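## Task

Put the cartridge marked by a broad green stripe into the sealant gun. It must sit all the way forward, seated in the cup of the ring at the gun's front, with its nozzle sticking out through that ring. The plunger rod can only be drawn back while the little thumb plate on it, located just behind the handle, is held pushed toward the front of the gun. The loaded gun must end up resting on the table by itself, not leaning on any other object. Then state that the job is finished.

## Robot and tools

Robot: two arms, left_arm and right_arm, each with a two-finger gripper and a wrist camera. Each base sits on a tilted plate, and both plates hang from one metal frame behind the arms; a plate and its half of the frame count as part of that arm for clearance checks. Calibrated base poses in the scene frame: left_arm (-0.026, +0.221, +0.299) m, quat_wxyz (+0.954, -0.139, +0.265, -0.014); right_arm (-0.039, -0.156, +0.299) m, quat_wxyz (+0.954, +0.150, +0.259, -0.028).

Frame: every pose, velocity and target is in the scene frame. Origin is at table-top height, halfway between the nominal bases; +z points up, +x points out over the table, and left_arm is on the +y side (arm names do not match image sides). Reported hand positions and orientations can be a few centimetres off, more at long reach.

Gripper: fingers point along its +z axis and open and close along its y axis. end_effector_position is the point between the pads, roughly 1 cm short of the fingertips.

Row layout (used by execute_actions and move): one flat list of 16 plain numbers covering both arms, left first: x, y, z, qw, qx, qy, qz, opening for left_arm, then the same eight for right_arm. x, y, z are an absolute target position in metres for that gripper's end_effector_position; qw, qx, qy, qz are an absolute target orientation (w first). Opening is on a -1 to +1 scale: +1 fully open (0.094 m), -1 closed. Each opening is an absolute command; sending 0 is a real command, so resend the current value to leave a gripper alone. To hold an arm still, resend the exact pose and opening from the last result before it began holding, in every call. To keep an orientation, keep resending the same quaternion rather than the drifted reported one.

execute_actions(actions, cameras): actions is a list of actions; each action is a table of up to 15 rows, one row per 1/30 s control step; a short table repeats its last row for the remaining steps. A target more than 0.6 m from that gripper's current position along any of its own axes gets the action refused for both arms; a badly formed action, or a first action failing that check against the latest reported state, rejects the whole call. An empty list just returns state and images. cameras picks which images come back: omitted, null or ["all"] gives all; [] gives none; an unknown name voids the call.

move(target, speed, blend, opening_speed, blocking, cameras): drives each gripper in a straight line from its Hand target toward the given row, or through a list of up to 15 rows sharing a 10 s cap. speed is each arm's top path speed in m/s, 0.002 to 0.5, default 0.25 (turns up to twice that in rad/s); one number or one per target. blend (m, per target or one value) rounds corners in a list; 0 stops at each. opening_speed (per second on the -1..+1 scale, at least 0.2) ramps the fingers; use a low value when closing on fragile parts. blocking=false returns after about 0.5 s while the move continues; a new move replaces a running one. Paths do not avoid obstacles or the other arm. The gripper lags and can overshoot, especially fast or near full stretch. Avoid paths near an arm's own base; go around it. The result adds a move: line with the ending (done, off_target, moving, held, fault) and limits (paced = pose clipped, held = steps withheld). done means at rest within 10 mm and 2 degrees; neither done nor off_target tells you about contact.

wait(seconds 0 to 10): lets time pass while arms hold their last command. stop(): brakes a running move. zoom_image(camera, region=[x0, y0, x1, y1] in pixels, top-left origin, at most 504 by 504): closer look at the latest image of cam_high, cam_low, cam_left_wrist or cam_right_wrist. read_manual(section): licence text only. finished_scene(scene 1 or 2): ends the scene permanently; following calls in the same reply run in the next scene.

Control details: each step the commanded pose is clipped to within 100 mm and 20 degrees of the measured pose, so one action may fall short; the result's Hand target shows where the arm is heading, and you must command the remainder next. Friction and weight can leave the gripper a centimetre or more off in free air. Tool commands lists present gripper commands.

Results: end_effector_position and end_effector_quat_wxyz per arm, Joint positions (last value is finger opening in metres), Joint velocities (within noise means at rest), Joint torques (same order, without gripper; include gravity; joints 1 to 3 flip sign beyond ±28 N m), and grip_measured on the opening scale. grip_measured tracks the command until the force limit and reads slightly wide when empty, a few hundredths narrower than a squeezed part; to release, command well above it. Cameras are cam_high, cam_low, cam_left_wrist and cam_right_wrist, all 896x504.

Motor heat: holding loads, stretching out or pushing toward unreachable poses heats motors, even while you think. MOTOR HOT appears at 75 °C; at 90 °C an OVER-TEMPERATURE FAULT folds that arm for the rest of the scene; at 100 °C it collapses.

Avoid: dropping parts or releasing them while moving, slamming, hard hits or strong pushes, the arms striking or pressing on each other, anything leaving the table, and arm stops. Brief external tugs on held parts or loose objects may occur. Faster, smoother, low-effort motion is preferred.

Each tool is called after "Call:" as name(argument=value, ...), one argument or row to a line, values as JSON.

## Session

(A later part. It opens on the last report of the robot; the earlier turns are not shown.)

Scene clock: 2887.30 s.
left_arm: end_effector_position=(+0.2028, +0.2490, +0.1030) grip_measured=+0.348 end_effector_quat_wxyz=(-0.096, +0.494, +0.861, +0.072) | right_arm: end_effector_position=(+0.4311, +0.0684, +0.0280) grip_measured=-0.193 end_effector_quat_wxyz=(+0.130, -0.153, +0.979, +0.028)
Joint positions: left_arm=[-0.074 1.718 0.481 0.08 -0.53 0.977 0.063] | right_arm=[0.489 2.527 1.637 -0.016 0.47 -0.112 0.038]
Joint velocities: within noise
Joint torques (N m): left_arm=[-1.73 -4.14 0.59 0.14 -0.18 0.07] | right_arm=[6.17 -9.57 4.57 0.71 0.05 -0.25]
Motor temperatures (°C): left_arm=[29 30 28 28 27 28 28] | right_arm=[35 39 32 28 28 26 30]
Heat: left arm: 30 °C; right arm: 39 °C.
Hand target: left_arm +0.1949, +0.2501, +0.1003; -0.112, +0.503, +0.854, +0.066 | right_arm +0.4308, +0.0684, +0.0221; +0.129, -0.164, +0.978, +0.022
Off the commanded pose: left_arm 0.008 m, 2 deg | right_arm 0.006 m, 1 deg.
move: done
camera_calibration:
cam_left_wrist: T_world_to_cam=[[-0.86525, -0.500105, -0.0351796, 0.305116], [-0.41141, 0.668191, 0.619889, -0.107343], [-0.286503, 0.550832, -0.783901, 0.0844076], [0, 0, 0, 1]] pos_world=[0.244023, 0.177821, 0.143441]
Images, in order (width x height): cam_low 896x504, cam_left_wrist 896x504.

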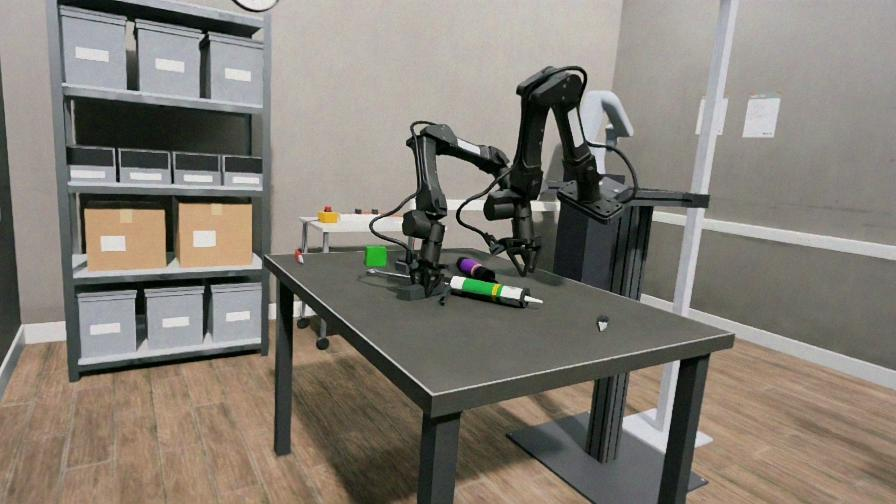

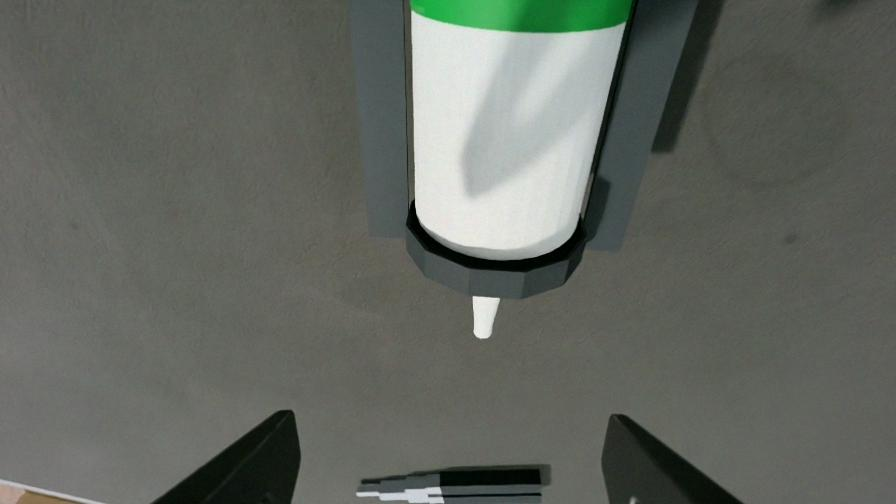

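Call:
wait(
  seconds=0,
)

Call:
zoom_image(
  camera="cam_left_wrist",
  region=[380, 180, 610, 350],
)

Scene clock: 2927.93 s.
left_arm: end_effector_position=(+0.2028, +0.2491, +0.1031) grip_measured=+0.348 end_effector_quat_wxyz=(-0.097, +0.495, +0.861, +0.072) | right_arm: end_effector_position=(+0.4311, +0.0684, +0.0280) grip_measured=-0.193 end_effector_quat_wxyz=(+0.130, -0.153, +0.979, +0.028)
Joint positions: left_arm=[-0.074 1.718 0.481 0.08 -0.531 0.977 0.063] | right_arm=[0.489 2.527 1.637 -0.016 0.47 -0.112 0.038]
Joint velocities: within noise
Joint torques (N m): left_arm=[-1.63 -4.16 0.49 0.14 -0.19 0.1] | right_arm=[6.17 -9.55 4.71 0.69 0.03 -0.25]
Motor temperatures (°C): left_arm=[29 30 28 28 27 28 27] | right_arm=[35 39 32 28 28 26 30]
Heat: left arm: 30 °C; right arm: 39 °C.
Hand target: left_arm +0.1949, +0.2501, +0.1003; -0.112, +0.503, +0.854, +0.066 | right_arm +0.4308, +0.0684, +0.0221; +0.129, -0.164, +0.978, +0.022
Tool commands: left_gripper/opening=+0.35 right_gripper/opening=-1.0
Off the commanded pose: left_arm 0.008 m, 2 deg | right_arm 0.006 m, 1 deg.
camera_calibration:
cam_left_wrist: T_world_to_cam=[[-0.865478, -0.499687, -0.0355034, 0.305168], [-0.411081, 0.66793, 0.620388, -0.107498], [-0.286286, 0.551527, -0.783491, 0.0841009], [0, 0, 0, 1]] pos_world=[0.244003, 0.177905, 0.143417]
cam_right_wrist: T_world_to_cam=[[0.298675, -0.95426, -0.0134956, -0.0632016], [-0.938654, -0.296286, 0.176476, 0.458002], [-0.172403, -0.0400412, -0.984212, 0.191777], [0, 0, 0, 1]] pos_world=[0.481844, 0.0830677, 0.10707]

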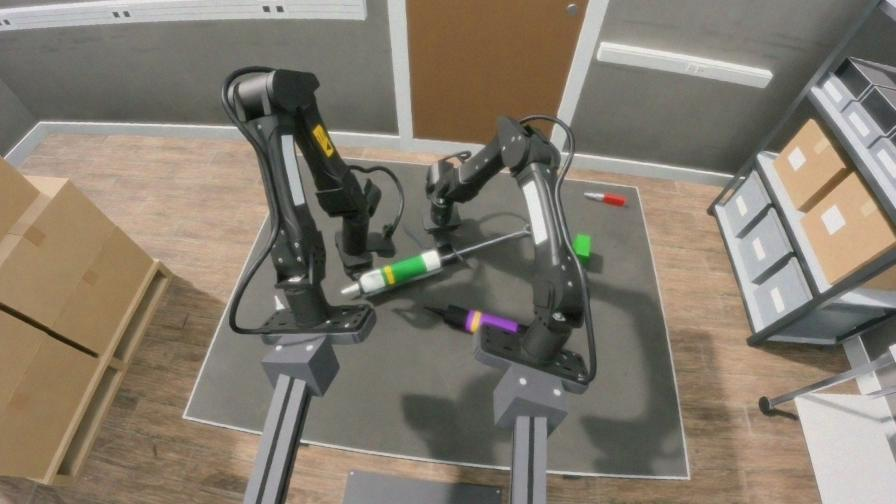

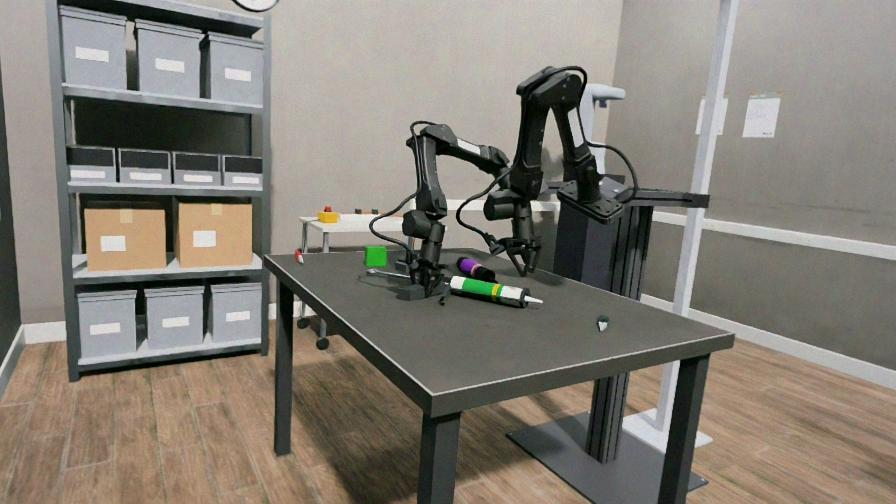

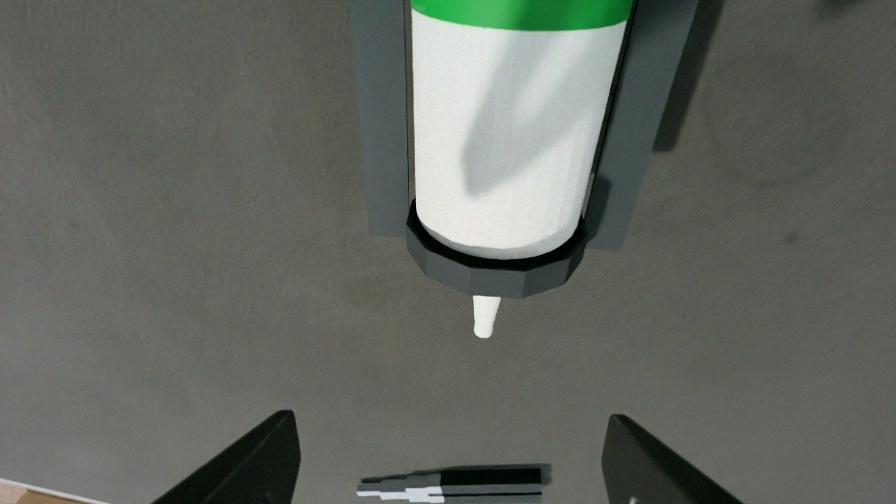

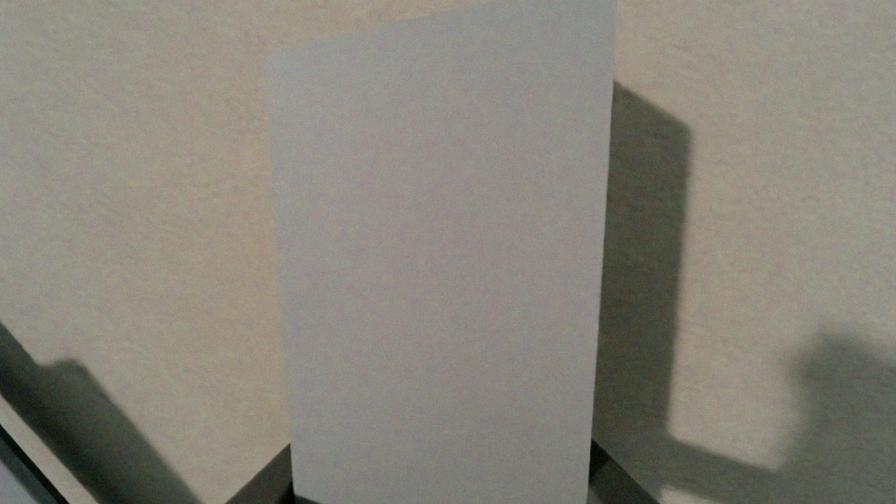

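Scaled by 2.191.

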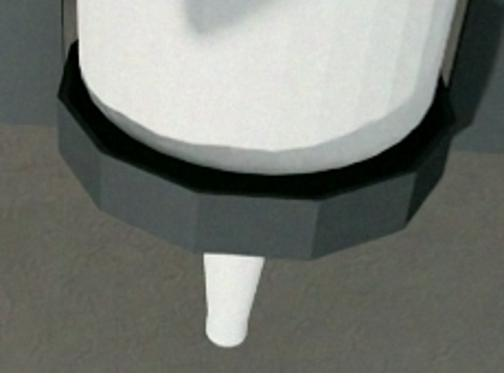

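Call:
zoom_image(
  camera="cam_left_wrist",
  region=[395, 190, 495, 310],
)

Call:
zoom_image(
  camera="cam_left_wrist",
  region=[500, 160, 640, 310],
)

Call:
zoom_image(
  camera="cam_low",
  region=[430, 240, 550, 310],
)

Scaled by 4.200.

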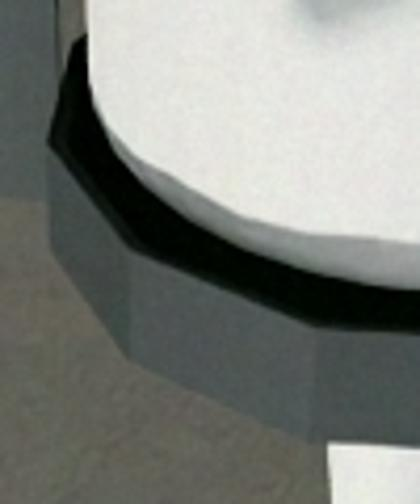

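Scaled by 3.360.

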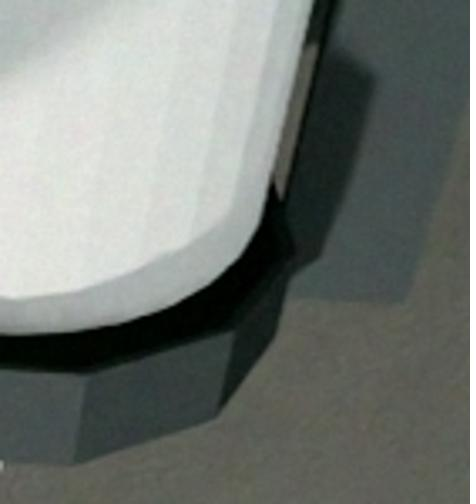

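Scaled by 4.200.

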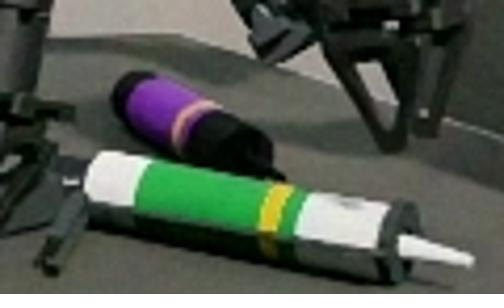

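Call:
move(
  target=[
    [0.2405,0.1615,0.15,0.0378,0.4995,0.8652,-0.0218,0.35,0.431,0.0685,0.022,0.1287,-0.1636,0.9778,0.0215,-1],
    [0.2405,0.1615,0.07,0.0378,0.4995,0.8652,-0.0218,0.35,0.431,0.0685,0.022,0.1287,-0.1636,0.9778,0.0215,-1],
  ],
  speed=0.15,
)

Call:
zoom_image(
  camera="cam_left_wrist",
  region=[300, 250, 600, 504],
)

Scene clock: 3009.27 s.
left_arm: end_effector_position=(+0.2443, +0.1637, +0.0749) grip_measured=+0.348 end_effector_quat_wxyz=(+0.040, +0.495, +0.868, -0.015) | right_arm: end_effector_position=(+0.4311, +0.0684, +0.0280) grip_measured=-0.193 end_effector_quat_wxyz=(+0.130, -0.153, +0.979, +0.028)
Joint positions: left_arm=[-0.174 1.901 0.55 0.344 -0.301 0.947 0.063] | right_arm=[0.489 2.527 1.637 -0.016 0.47 -0.112 0.038]
Joint velocities: within noise
Joint torques (N m): left_arm=[-2.44 -4.77 0.27 0.81 0.1 0.09] | right_arm=[6.12 -9.47 4.6 0.7 0.03 -0.26]
Motor temperatures (°C): left_arm=[29 30 28 27 27 28 27] | right_arm=[35 39 32 28 28 26 31]
Heat: left arm: 30 °C; right arm: 39 °C.
Hand target: left_arm +0.2405, +0.1616, +0.0702; +0.038, +0.499, +0.865, -0.022 | right_arm +0.4308, +0.0684, +0.0221; +0.129, -0.164, +0.978, +0.022
Off the commanded pose: left_arm 0.007 m, 1 deg | right_arm 0.006 m, 1 deg.
move: done
camera_calibration:
cam_left_wrist: T_world_to_cam=[[-0.859205, -0.511234, -0.0201691, 0.296618], [-0.487136, 0.805382, 0.337725, 0.00139195], [-0.156413, 0.3, -0.941029, 0.142321], [0, 0, 0, 1]] pos_world=[0.277795, 0.107824, 0.139441]
cam_right_wrist: T_world_to_cam=[[0.298675, -0.95426, -0.0134956, -0.0632016], [-0.938654, -0.296286, 0.176476, 0.458002], [-0.172403, -0.0400412, -0.984212, 0.191777], [0, 0, 0, 1]] pos_world=[0.481844, 0.0830677, 0.10707]

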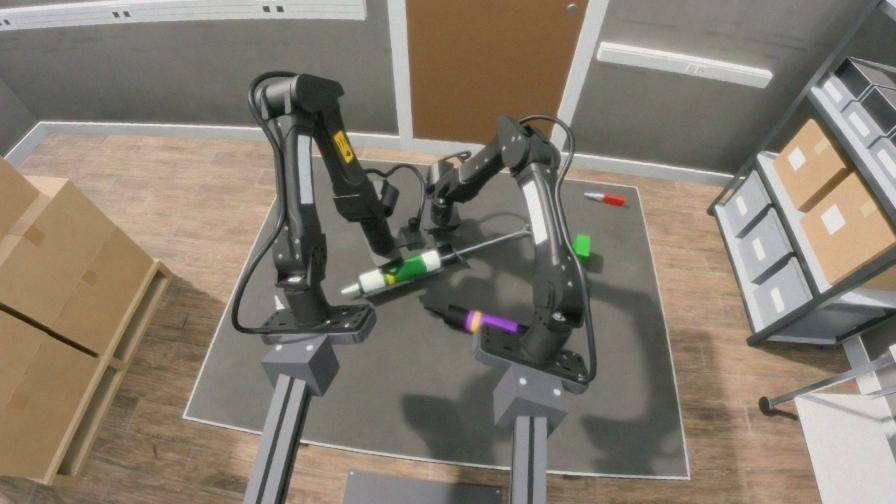

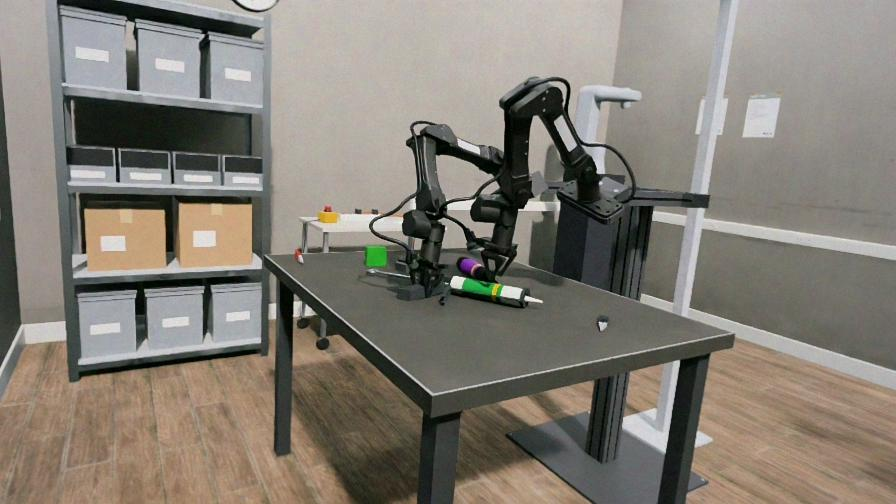

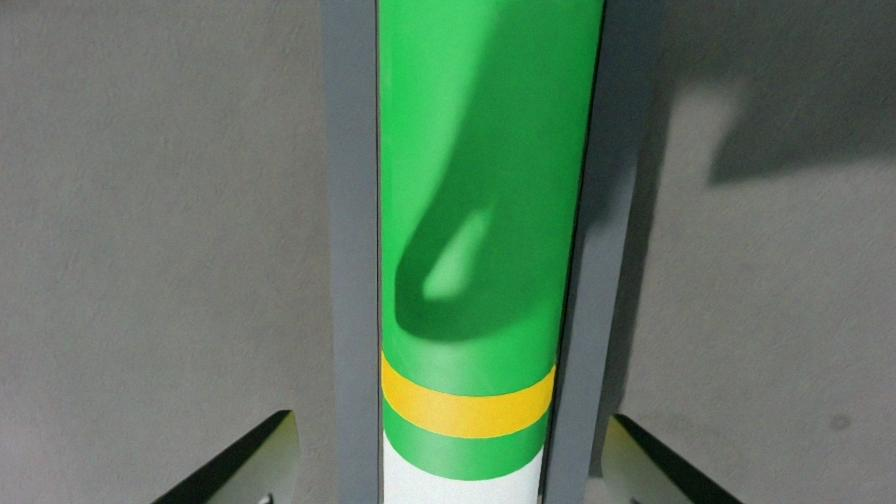

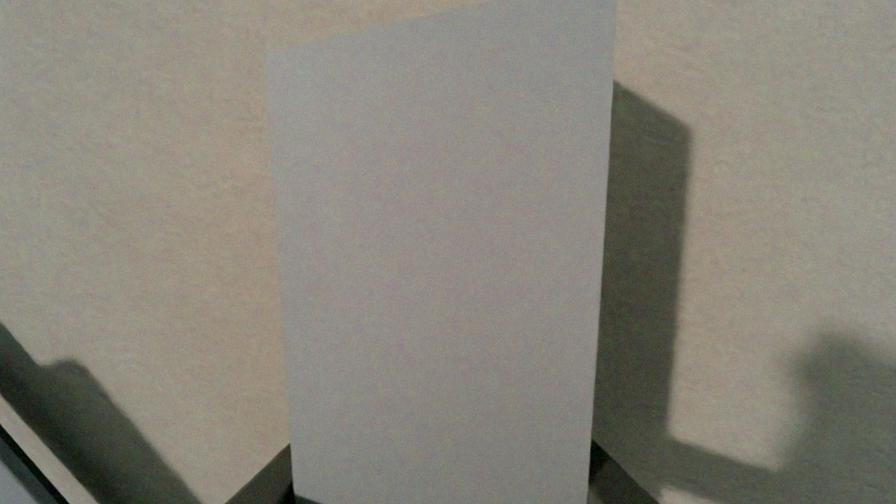

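Scaled by 1.680.

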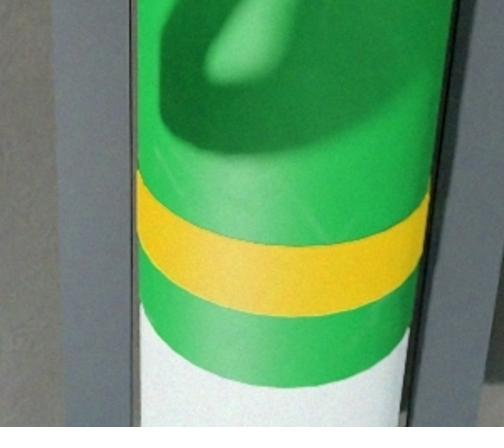

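Call:
move(
  target=[
    [0.235,0.1595,0.026,0.0378,0.4995,0.8652,-0.0218,0.35,0.431,0.0685,0.022,0.1287,-0.1636,0.9778,0.0215,-1],
    [0.235,0.1595,0.026,0.0378,0.4995,0.8652,-0.0218,-0.3,0.431,0.0685,0.022,0.1287,-0.1636,0.9778,0.0215,-1],
  ],
  speed=0.1,
  opening_speed=0.6,
)

Call:
zoom_image(
  camera="cam_left_wrist",
  region=[300, 250, 600, 504],
)

Scene clock: 3019.90 s.
left_arm: end_effector_position=(+0.2372, +0.1598, +0.0340) grip_measured=-0.016 end_effector_quat_wxyz=(+0.038, +0.499, +0.866, -0.022) | right_arm: end_effector_position=(+0.4313, +0.0689, +0.0283) grip_measured=-0.193 end_effector_quat_wxyz=(+0.130, -0.155, +0.979, +0.028)
Joint positions: left_arm=[-0.129 2.107 0.608 0.493 -0.267 0.992 0.046] | right_arm=[0.49 2.527 1.637 -0.015 0.47 -0.117 0.038]
Joint velocities: within noise
Joint torques (N m): left_arm=[-2.4 -3.97 -0.31 1.03 0.05 0.07] | right_arm=[6.11 -9.47 4.64 0.68 0.07 -0.22]
Motor temperatures (°C): left_arm=[29 30 28 27 27 28 27] | right_arm=[35 39 32 28 28 26 31]
Heat: left arm: 30 °C; right arm: 39 °C.
Hand target: left_arm +0.2349, +0.1595, +0.0264; +0.038, +0.500, +0.865, -0.022 | right_arm +0.4308, +0.0685, +0.0221; +0.129, -0.164, +0.978, +0.022
Off the commanded pose: left_arm 0.008 m, 0 deg | right_arm 0.006 m, 1 deg.
move: done
camera_calibration:
cam_left_wrist: T_world_to_cam=[[-0.864127, -0.50323, -0.00668581, 0.287158], [-0.476153, 0.813184, 0.334679, 0.0111517], [-0.162984, 0.292388, -0.942309, 0.106709], [0, 0, 0, 1]] pos_world=[0.270842, 0.104237, 0.0987406]
cam_right_wrist: T_world_to_cam=[[0.303599, -0.952713, -0.0128643, -0.0650184], [-0.937338, -0.301067, 0.175375, 0.458041], [-0.170955, -0.0411855, -0.984418, 0.191564], [0, 0, 0, 1]] pos_world=[0.481828, 0.0838468, 0.107413]

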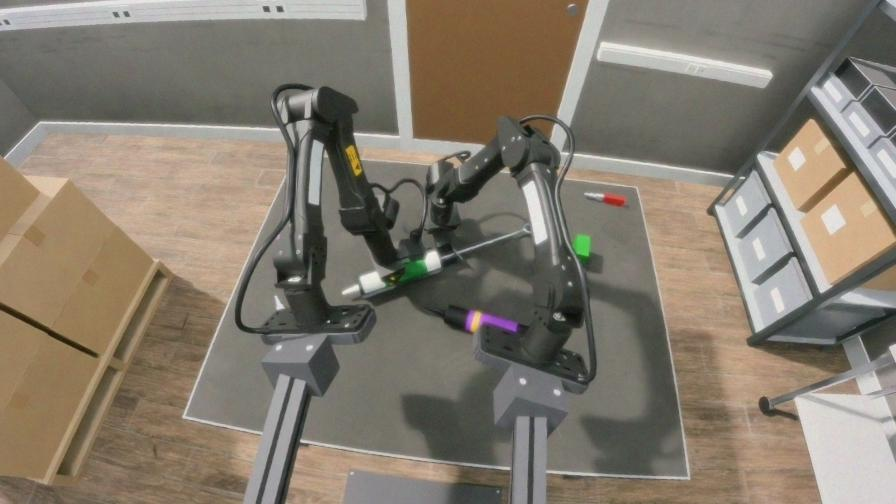

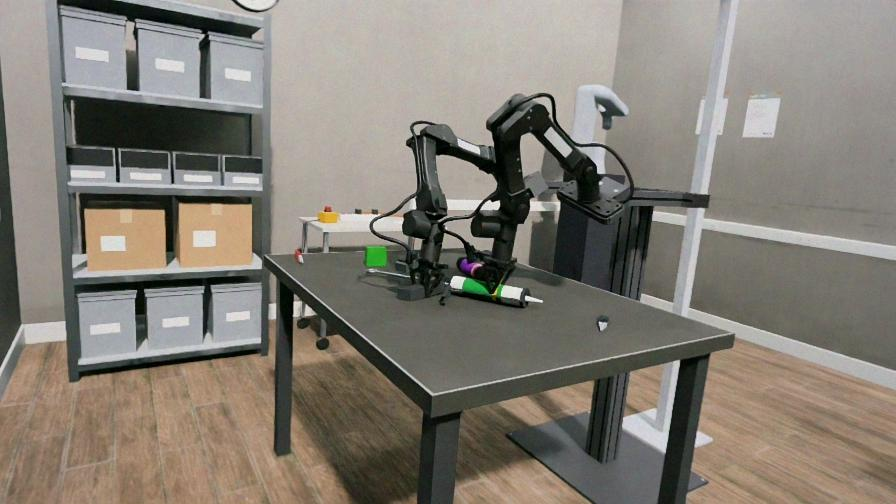

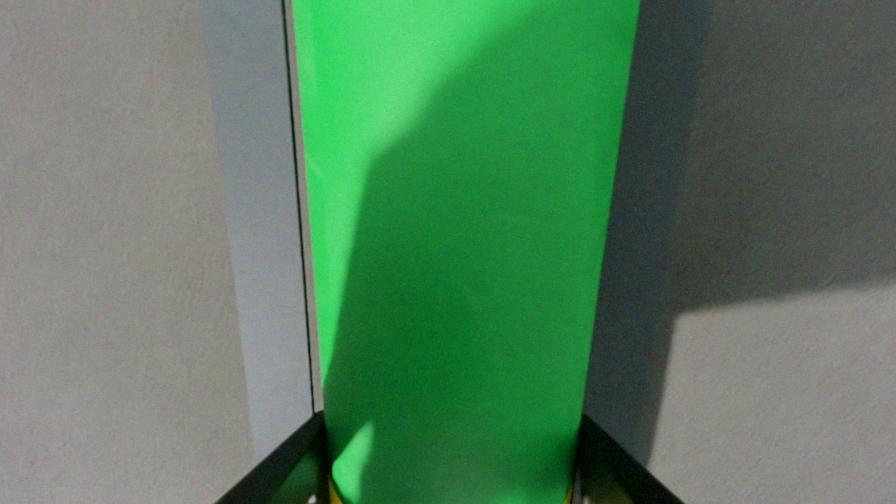

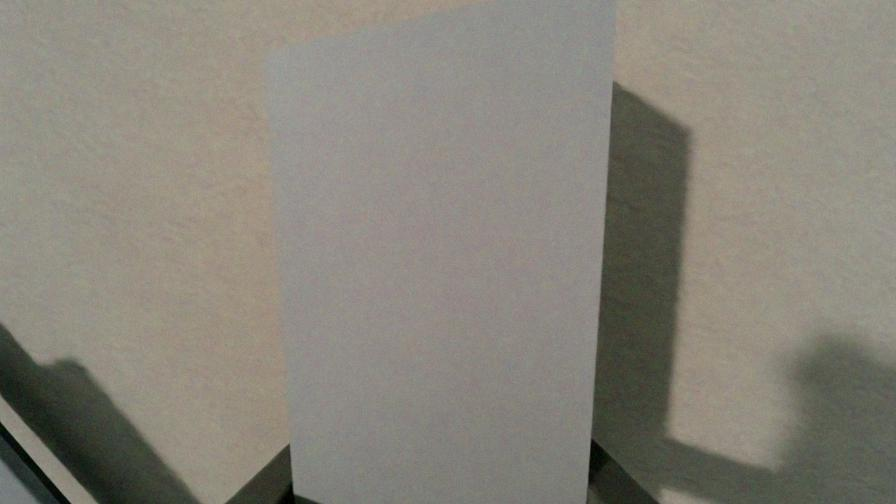

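Scaled by 1.680.

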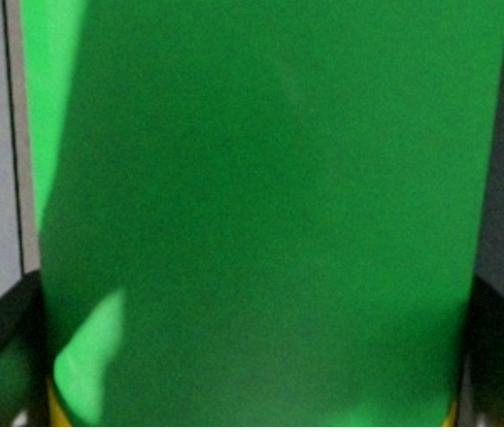

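Call:
move(
  target=[0.235,0.1595,0.034,0.0378,0.4995,0.8652,-0.0218,-0.3,0.431,0.0685,0.016,0.1287,-0.1636,0.9778,0.0215,-1],
  speed=0.03,
  cameras=["cam_left_wrist","cam_low"],
)

Call:
zoom_image(
  camera="cam_low",
  region=[430, 240, 550, 310],
)

Scene clock: 3029.50 s.
left_arm: end_effector_position=(+0.2339, +0.1601, +0.0343) grip_measured=-0.016 end_effector_quat_wxyz=(+0.035, +0.500, +0.865, -0.024) | right_arm: end_effector_position=(+0.4313, +0.0691, +0.0279) grip_measured=-0.193 end_effector_quat_wxyz=(+0.129, -0.156, +0.979, +0.027)
Joint positions: left_arm=[-0.129 2.107 0.601 0.493 -0.267 0.992 0.046] | right_arm=[0.49 2.528 1.64 -0.018 0.47 -0.117 0.038]
Joint velocities: within noise
Joint torques (N m): left_arm=[-3.23 -6.93 -1.11 0.76 0 -0.05] | right_arm=[5.7 -8.51 5.2 0.81 -0.01 -0.26]
Motor temperatures (°C): left_arm=[29 30 28 27 27 28 28] | right_arm=[35 39 32 28 28 26 31]
Heat: left arm: 30 °C; right arm: 39 °C.
Hand target: left_arm +0.2351, +0.1594, +0.0340; +0.038, +0.500, +0.865, -0.022 | right_arm +0.4304, +0.0683, +0.0163; +0.128, -0.164, +0.978, +0.022
Off the commanded pose: left_arm 0.001 m, 0 deg | right_arm 0.012 m, 1 deg.
move: off_target (right_arm)
camera_calibration:
cam_left_wrist: T_world_to_cam=[[-0.865305, -0.501244, -0.00132554, 0.284206], [-0.472114, 0.814123, 0.338101, 0.00799919], [-0.168392, 0.293187, -0.941109, 0.10741], [0, 0, 0, 1]] pos_world=[0.267788, 0.104453, 0.0987566]
Images, in order (width x height): cam_low 896x504, cam_left_wrist 896x504.

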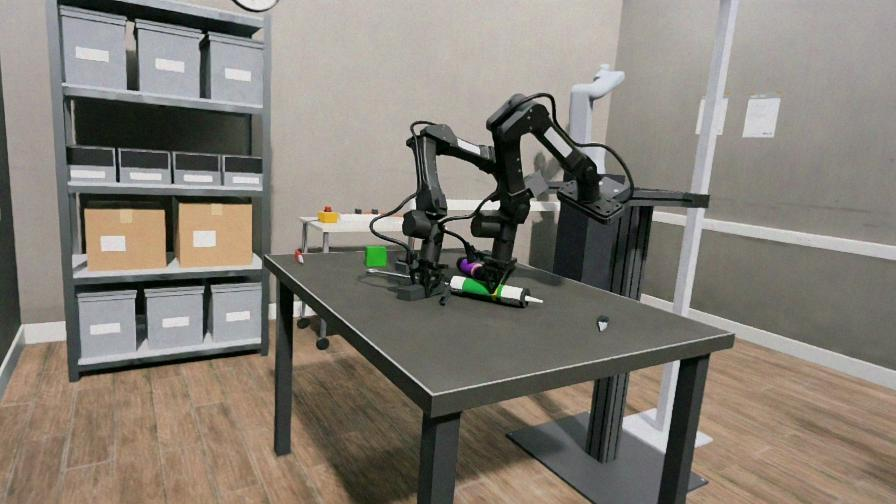

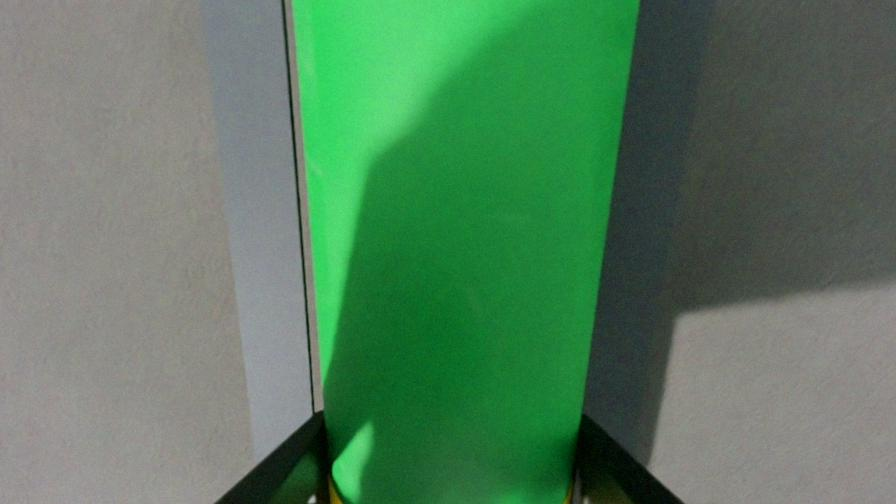

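Scaled by 4.200.

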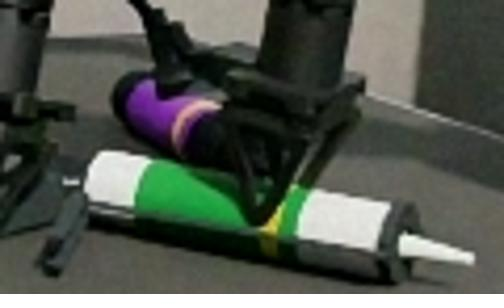

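Call:
move(
  target=[0.235,0.1605,0.040,0.0378,0.4995,0.8652,-0.0218,-0.3,0.431,0.0685,0.010,0.1287,-0.1636,0.9778,0.0215,-1],
  speed=0.03,
  cameras=["cam_left_wrist","cam_low"],
)

Call:
zoom_image(
  camera="cam_low",
  region=[430, 240, 550, 310],
)

Scene clock: 3034.80 s.
left_arm: end_effector_position=(+0.2346, +0.1602, +0.0348) grip_measured=-0.018 end_effector_quat_wxyz=(+0.036, +0.499, +0.866, -0.023) | right_arm: end_effector_position=(+0.4330, +0.0698, +0.0277) grip_measured=-0.193 end_effector_quat_wxyz=(+0.130, -0.160, +0.978, +0.027)
Joint positions: left_arm=[-0.129 2.104 0.6 0.493 -0.267 0.991 0.046] | right_arm=[0.49 2.533 1.651 -0.024 0.47 -0.125 0.038]
Joint velocities: within noise
Joint torques (N m): left_arm=[-3.6 -9.22 -2.13 0.57 -0.02 -0.07] | right_arm=[5.24 -7.6 5.14 0.96 -0.03 -0.24]
Motor temperatures (°C): left_arm=[29 30 28 27 27 28 28] | right_arm=[35 39 32 28 28 26 31]
Heat: left arm: 30 °C; right arm: 39 °C.
Hand target: left_arm +0.2349, +0.1604, +0.0398; +0.038, +0.500, +0.865, -0.022 | right_arm +0.4302, +0.0680, +0.0109; +0.129, -0.164, +0.978, +0.022
Off the commanded pose: left_arm 0.005 m, 0 deg | right_arm 0.018 m, 1 deg.
move: off_target (right_arm)
camera_calibration:
cam_left_wrist: T_world_to_cam=[[-0.864535, -0.502564, -0.00304745, 0.284955], [-0.474062, 0.813461, 0.336966, 0.00864531], [-0.166868, 0.292764, -0.941512, 0.107686], [0, 0, 0, 1]] pos_world=[0.268422, 0.104649, 0.0993431]
Images, in order (width x height): cam_low 896x504, cam_left_wrist 896x504.

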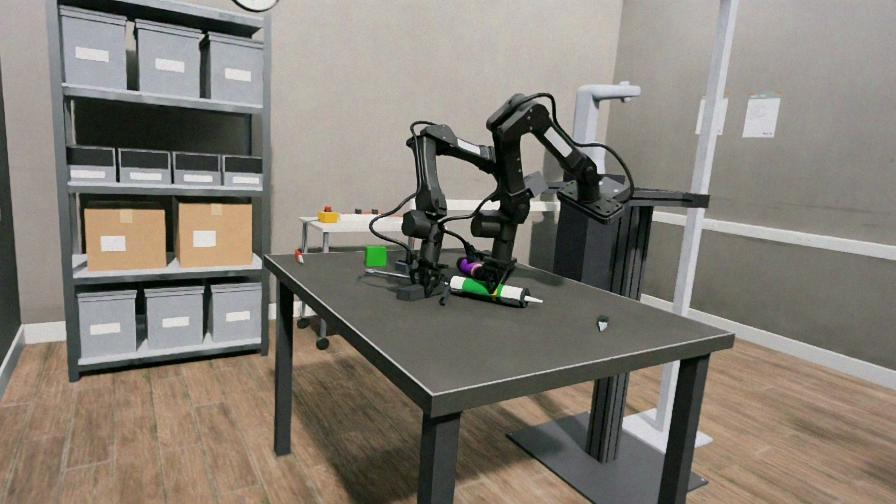

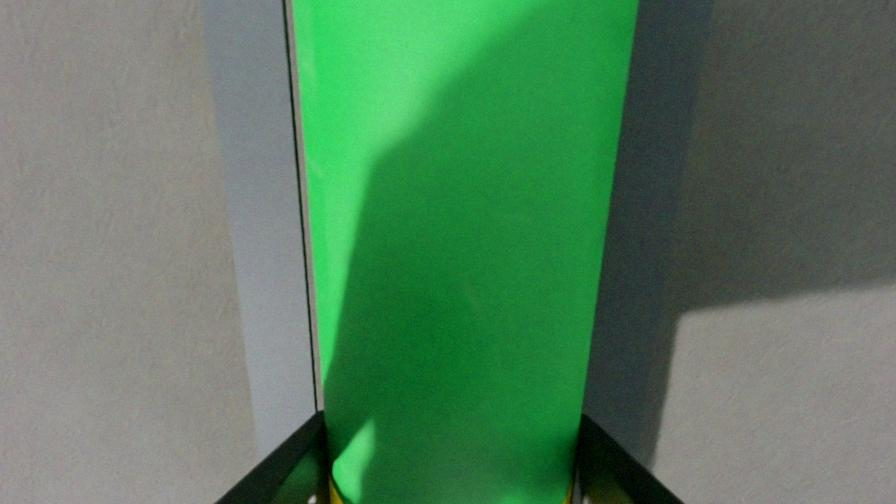

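Scaled by 4.200.

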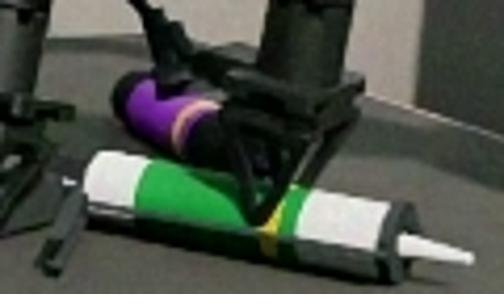

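Call:
zoom_image(
  camera="cam_low",
  region=[505, 280, 555, 315],
)

Call:
move(
  target=[0.220,0.1865,0.040,0.0378,0.4995,0.8652,-0.0218,-0.5,0.431,0.0685,0.014,0.1287,-0.1636,0.9778,0.0215,-1],
  speed=0.04,
  cameras=["cam_left_wrist","cam_low"],
)

Call:
zoom_image(
  camera="cam_low",
  region=[505, 280, 555, 315],
)

Scaled by 10.080.

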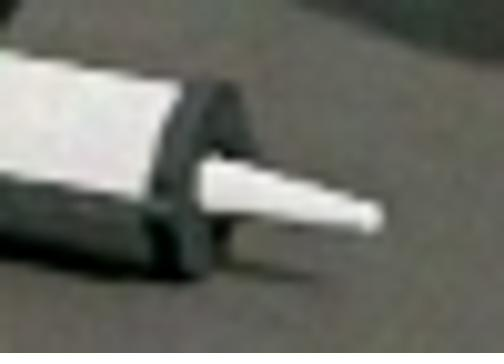

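Scene clock: 3049.13 s.
left_arm: end_effector_position=(+0.2327, +0.1705, +0.0373) grip_measured=-0.023 end_effector_quat_wxyz=(+0.068, +0.496, +0.865, -0.038) | right_arm: end_effector_position=(+0.4334, +0.0716, +0.0280) grip_measured=-0.193 end_effector_quat_wxyz=(+0.131, -0.157, +0.978, +0.032)
Joint positions: left_arm=[-0.058 2.085 0.536 0.594 -0.172 1.057 0.046] | right_arm=[0.49 2.533 1.651 -0.021 0.46 -0.12 0.038]
Joint velocities: within noise
Joint torques (N m): left_arm=[-1.35 -8.95 -3.85 0.38 -0.39 0.12] | right_arm=[5.52 -8.39 4.63 0.87 0.08 -0.24]
Motor temperatures (°C): left_arm=[29 31 28 27 26 28 28] | right_arm=[35 39 32 28 28 26 31]
Heat: left arm: 31 °C; right arm: 39 °C.
Hand target: left_arm +0.2200, +0.1858, +0.0397; +0.038, +0.500, +0.865, -0.022 | right_arm +0.4306, +0.0683, +0.0146; +0.129, -0.164, +0.978, +0.022
Off the commanded pose: left_arm 0.021 m, 4 deg | right_arm 0.015 m, 1 deg.
move: off_target (left_arm, right_arm)
camera_calibration:
cam_left_wrist: T_world_to_cam=[[-0.862159, -0.506558, -0.00900772, 0.288852], [-0.489618, 0.828495, 0.271791, 0.00200376], [-0.130215, 0.238737, -0.962314, 0.108214], [0, 0, 0, 1]] pos_world=[0.264109, 0.118826, 0.106193]
Images, in order (width x height): cam_low 896x504, cam_left_wrist 896x504.

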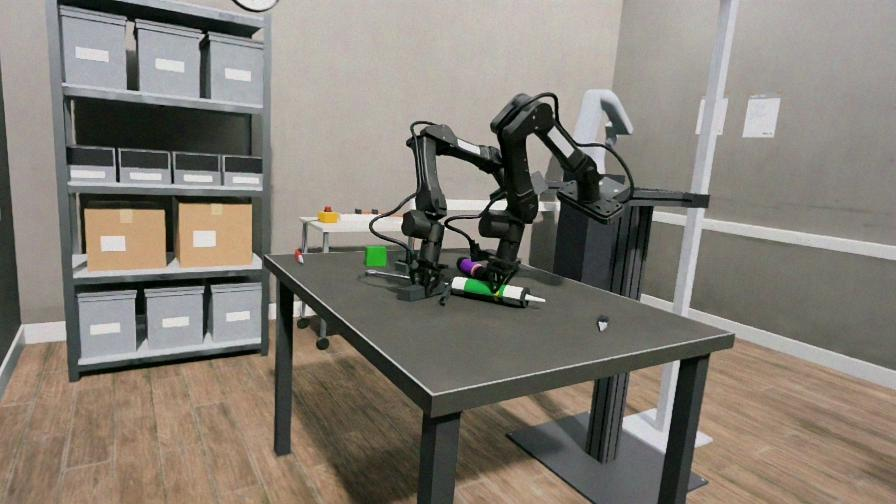

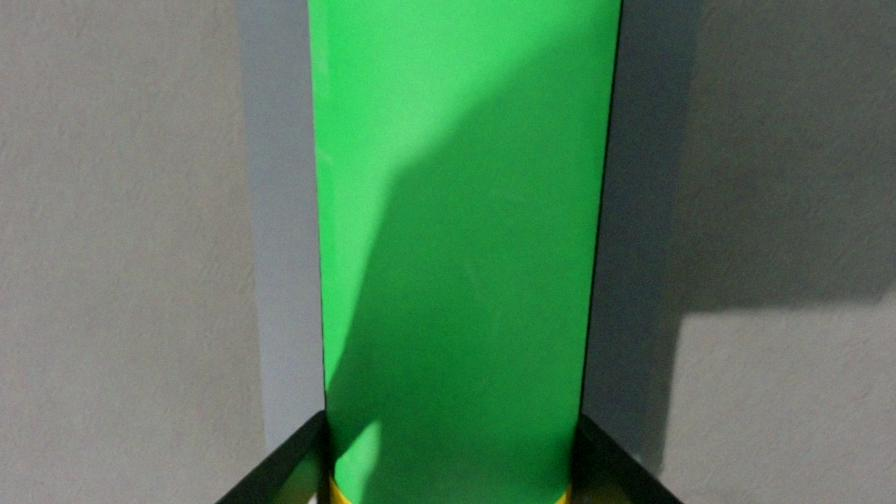

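Scaled by 10.080.

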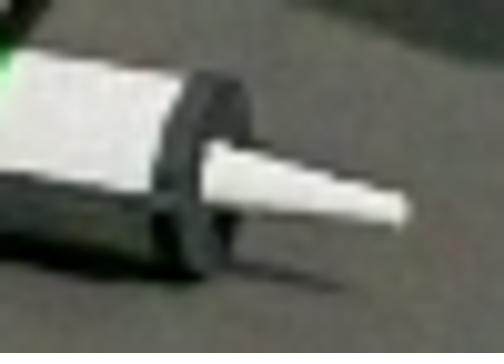

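Call:
move(
  target=[0.216,0.1935,0.038,0.0378,0.4995,0.8652,-0.0218,-0.5,0.431,0.0685,0.014,0.1287,-0.1636,0.9778,0.0215,-1],
  speed=0.04,
  cameras=["cam_left_wrist","cam_low"],
)

Call:
zoom_image(
  camera="cam_low",
  region=[505, 280, 555, 315],
)

Call:
move(
  target=[0.222,0.187,0.026,0.0378,0.4995,0.8652,-0.0218,-0.3,0.431,0.0685,0.018,0.1287,-0.1636,0.9778,0.0215,-1],
  speed=0.04,
  cameras=["cam_left_wrist","cam_low"],
)

Call:
zoom_image(
  camera="cam_low",
  region=[505, 280, 555, 315],
)

Scene clock: 3058.80 s.
left_arm: end_effector_position=(+0.2332, +0.1724, +0.0374) grip_measured=-0.024 end_effector_quat_wxyz=(+0.080, +0.498, +0.862, -0.043) | right_arm: end_effector_position=(+0.4333, +0.0719, +0.0279) grip_measured=-0.193 end_effector_quat_wxyz=(+0.131, -0.154, +0.979, +0.033)
Joint positions: left_arm=[-0.035 2.085 0.523 0.624 -0.136 1.084 0.046] | right_arm=[0.49 2.533 1.651 -0.02 0.459 -0.114 0.038]
Joint velocities: within noise
Joint torques (N m): left_arm=[-0.53 -8.5 -4.01 0.41 -0.55 0.06] | right_arm=[5.52 -8.47 4.7 0.87 0.13 -0.3]
Motor temperatures (°C): left_arm=[29 31 28 27 27 28 29] | right_arm=[35 39 32 29 28 26 31]
Heat: left arm: 31 °C; right arm: 39 °C.
Hand target: left_arm +0.2161, +0.1924, +0.0380; +0.039, +0.500, +0.865, -0.022 | right_arm +0.4305, +0.0682, +0.0145; +0.128, -0.163, +0.978, +0.022
Off the commanded pose: left_arm 0.027 m, 5 deg | right_arm 0.015 m, 2 deg.
move: off_target (left_arm, right_arm)
camera_calibration:
cam_left_wrist: T_world_to_cam=[[-0.864953, -0.501725, -0.0113571, 0.290155], [-0.488767, 0.837048, 0.24588, -0.0000629369], [-0.113858, 0.218226, -0.969234, 0.107885], [0, 0, 0, 1]] pos_world=[0.263223, 0.122087, 0.107877]
Images, in order (width x height): cam_low 896x504, cam_left_wrist 896x504.

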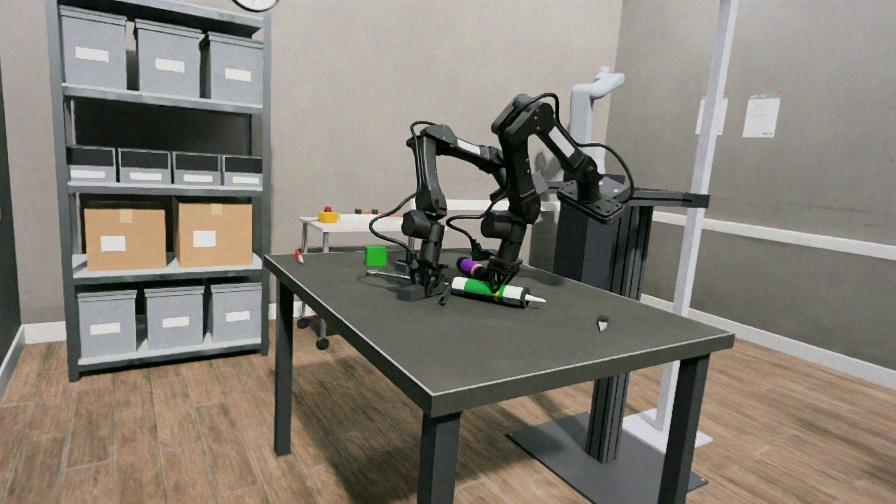

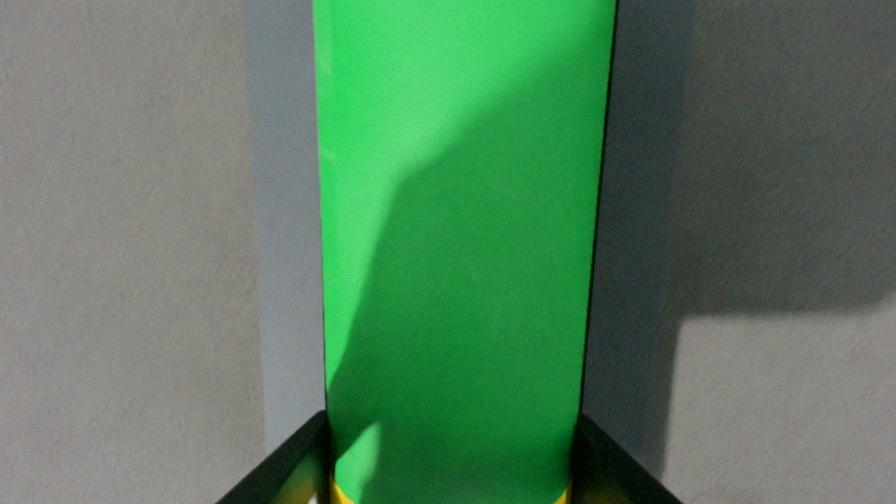

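Scaled by 10.080.

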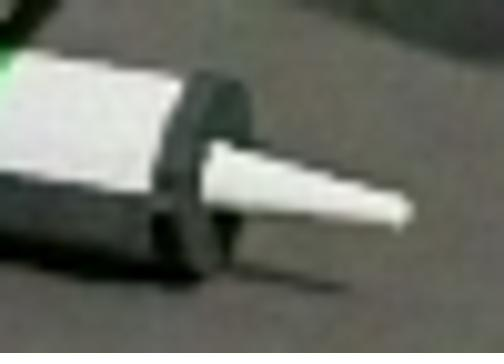

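Scene clock: 3059.50 s.
left_arm: end_effector_position=(+0.2354, +0.1735, +0.0355) grip_measured=-0.024 end_effector_quat_wxyz=(+0.077, +0.498, +0.863, -0.040) | right_arm: end_effector_position=(+0.4336, +0.0716, +0.0281) grip_measured=-0.193 end_effector_quat_wxyz=(+0.132, -0.151, +0.979, +0.032)
Joint positions: left_arm=[-0.035 2.091 0.535 0.617 -0.145 1.084 0.046] | right_arm=[0.491 2.533 1.651 -0.02 0.463 -0.109 0.038]
Joint velocities: within noise
Joint torques (N m): left_arm=[-1.61 -4.42 -0.83 0.49 -0.51 0.02] | right_arm=[5.71 -9.18 4.11 0.79 0.1 -0.32]
Motor temperatures (°C): left_arm=[29 31 28 27 27 28 29] | right_arm=[35 39 32 29 28 26 31]
Heat: left arm: 31 °C; right arm: 39 °C.
Hand target: left_arm +0.2218, +0.1868, +0.0274; +0.039, +0.500, +0.865, -0.022 | right_arm +0.4308, +0.0683, +0.0182; +0.128, -0.163, +0.978, +0.022
Off the commanded pose: left_arm 0.021 m, 5 deg | right_arm 0.011 m, 2 deg.
move: off_target (left_arm, right_arm)
camera_calibration:
cam_left_wrist: T_world_to_cam=[[-0.864646, -0.502161, -0.0149182, 0.292696], [-0.489113, 0.834657, 0.253211, 0.00087407], [-0.114701, 0.226235, -0.967296, 0.104832], [0, 0, 0, 1]] pos_world=[0.26553, 0.122534, 0.105549]
Images, in order (width x height): cam_low 896x504, cam_left_wrist 896x504.

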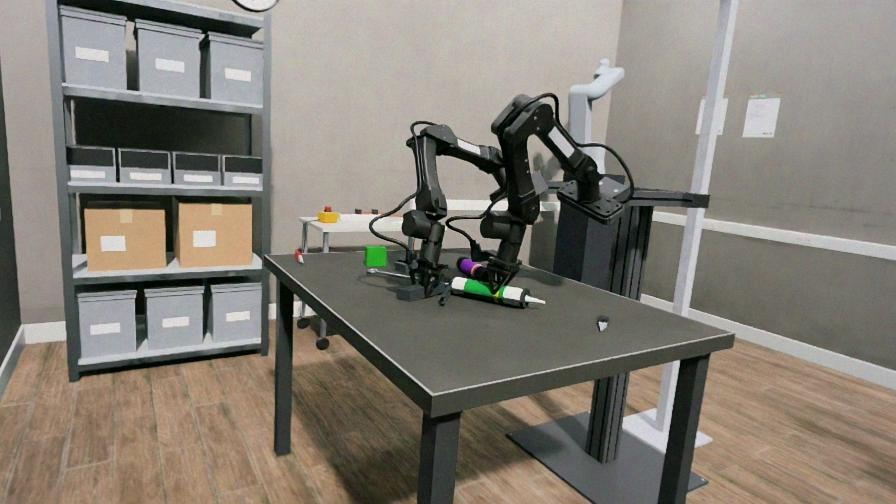

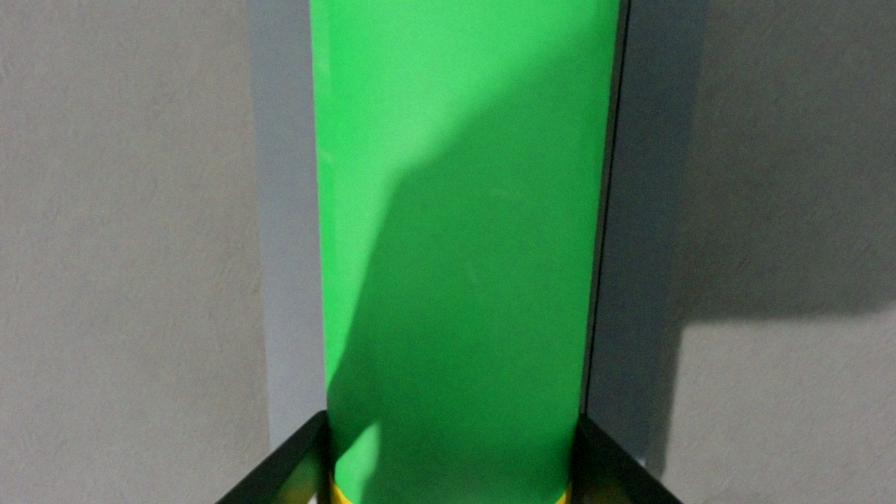

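Scaled by 10.080.

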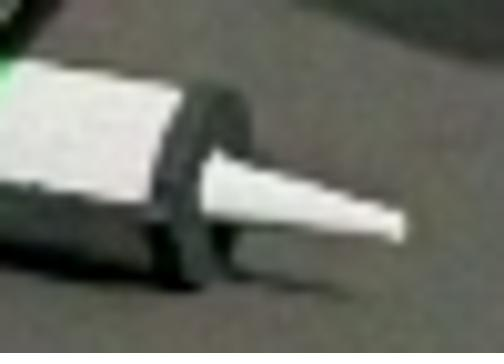

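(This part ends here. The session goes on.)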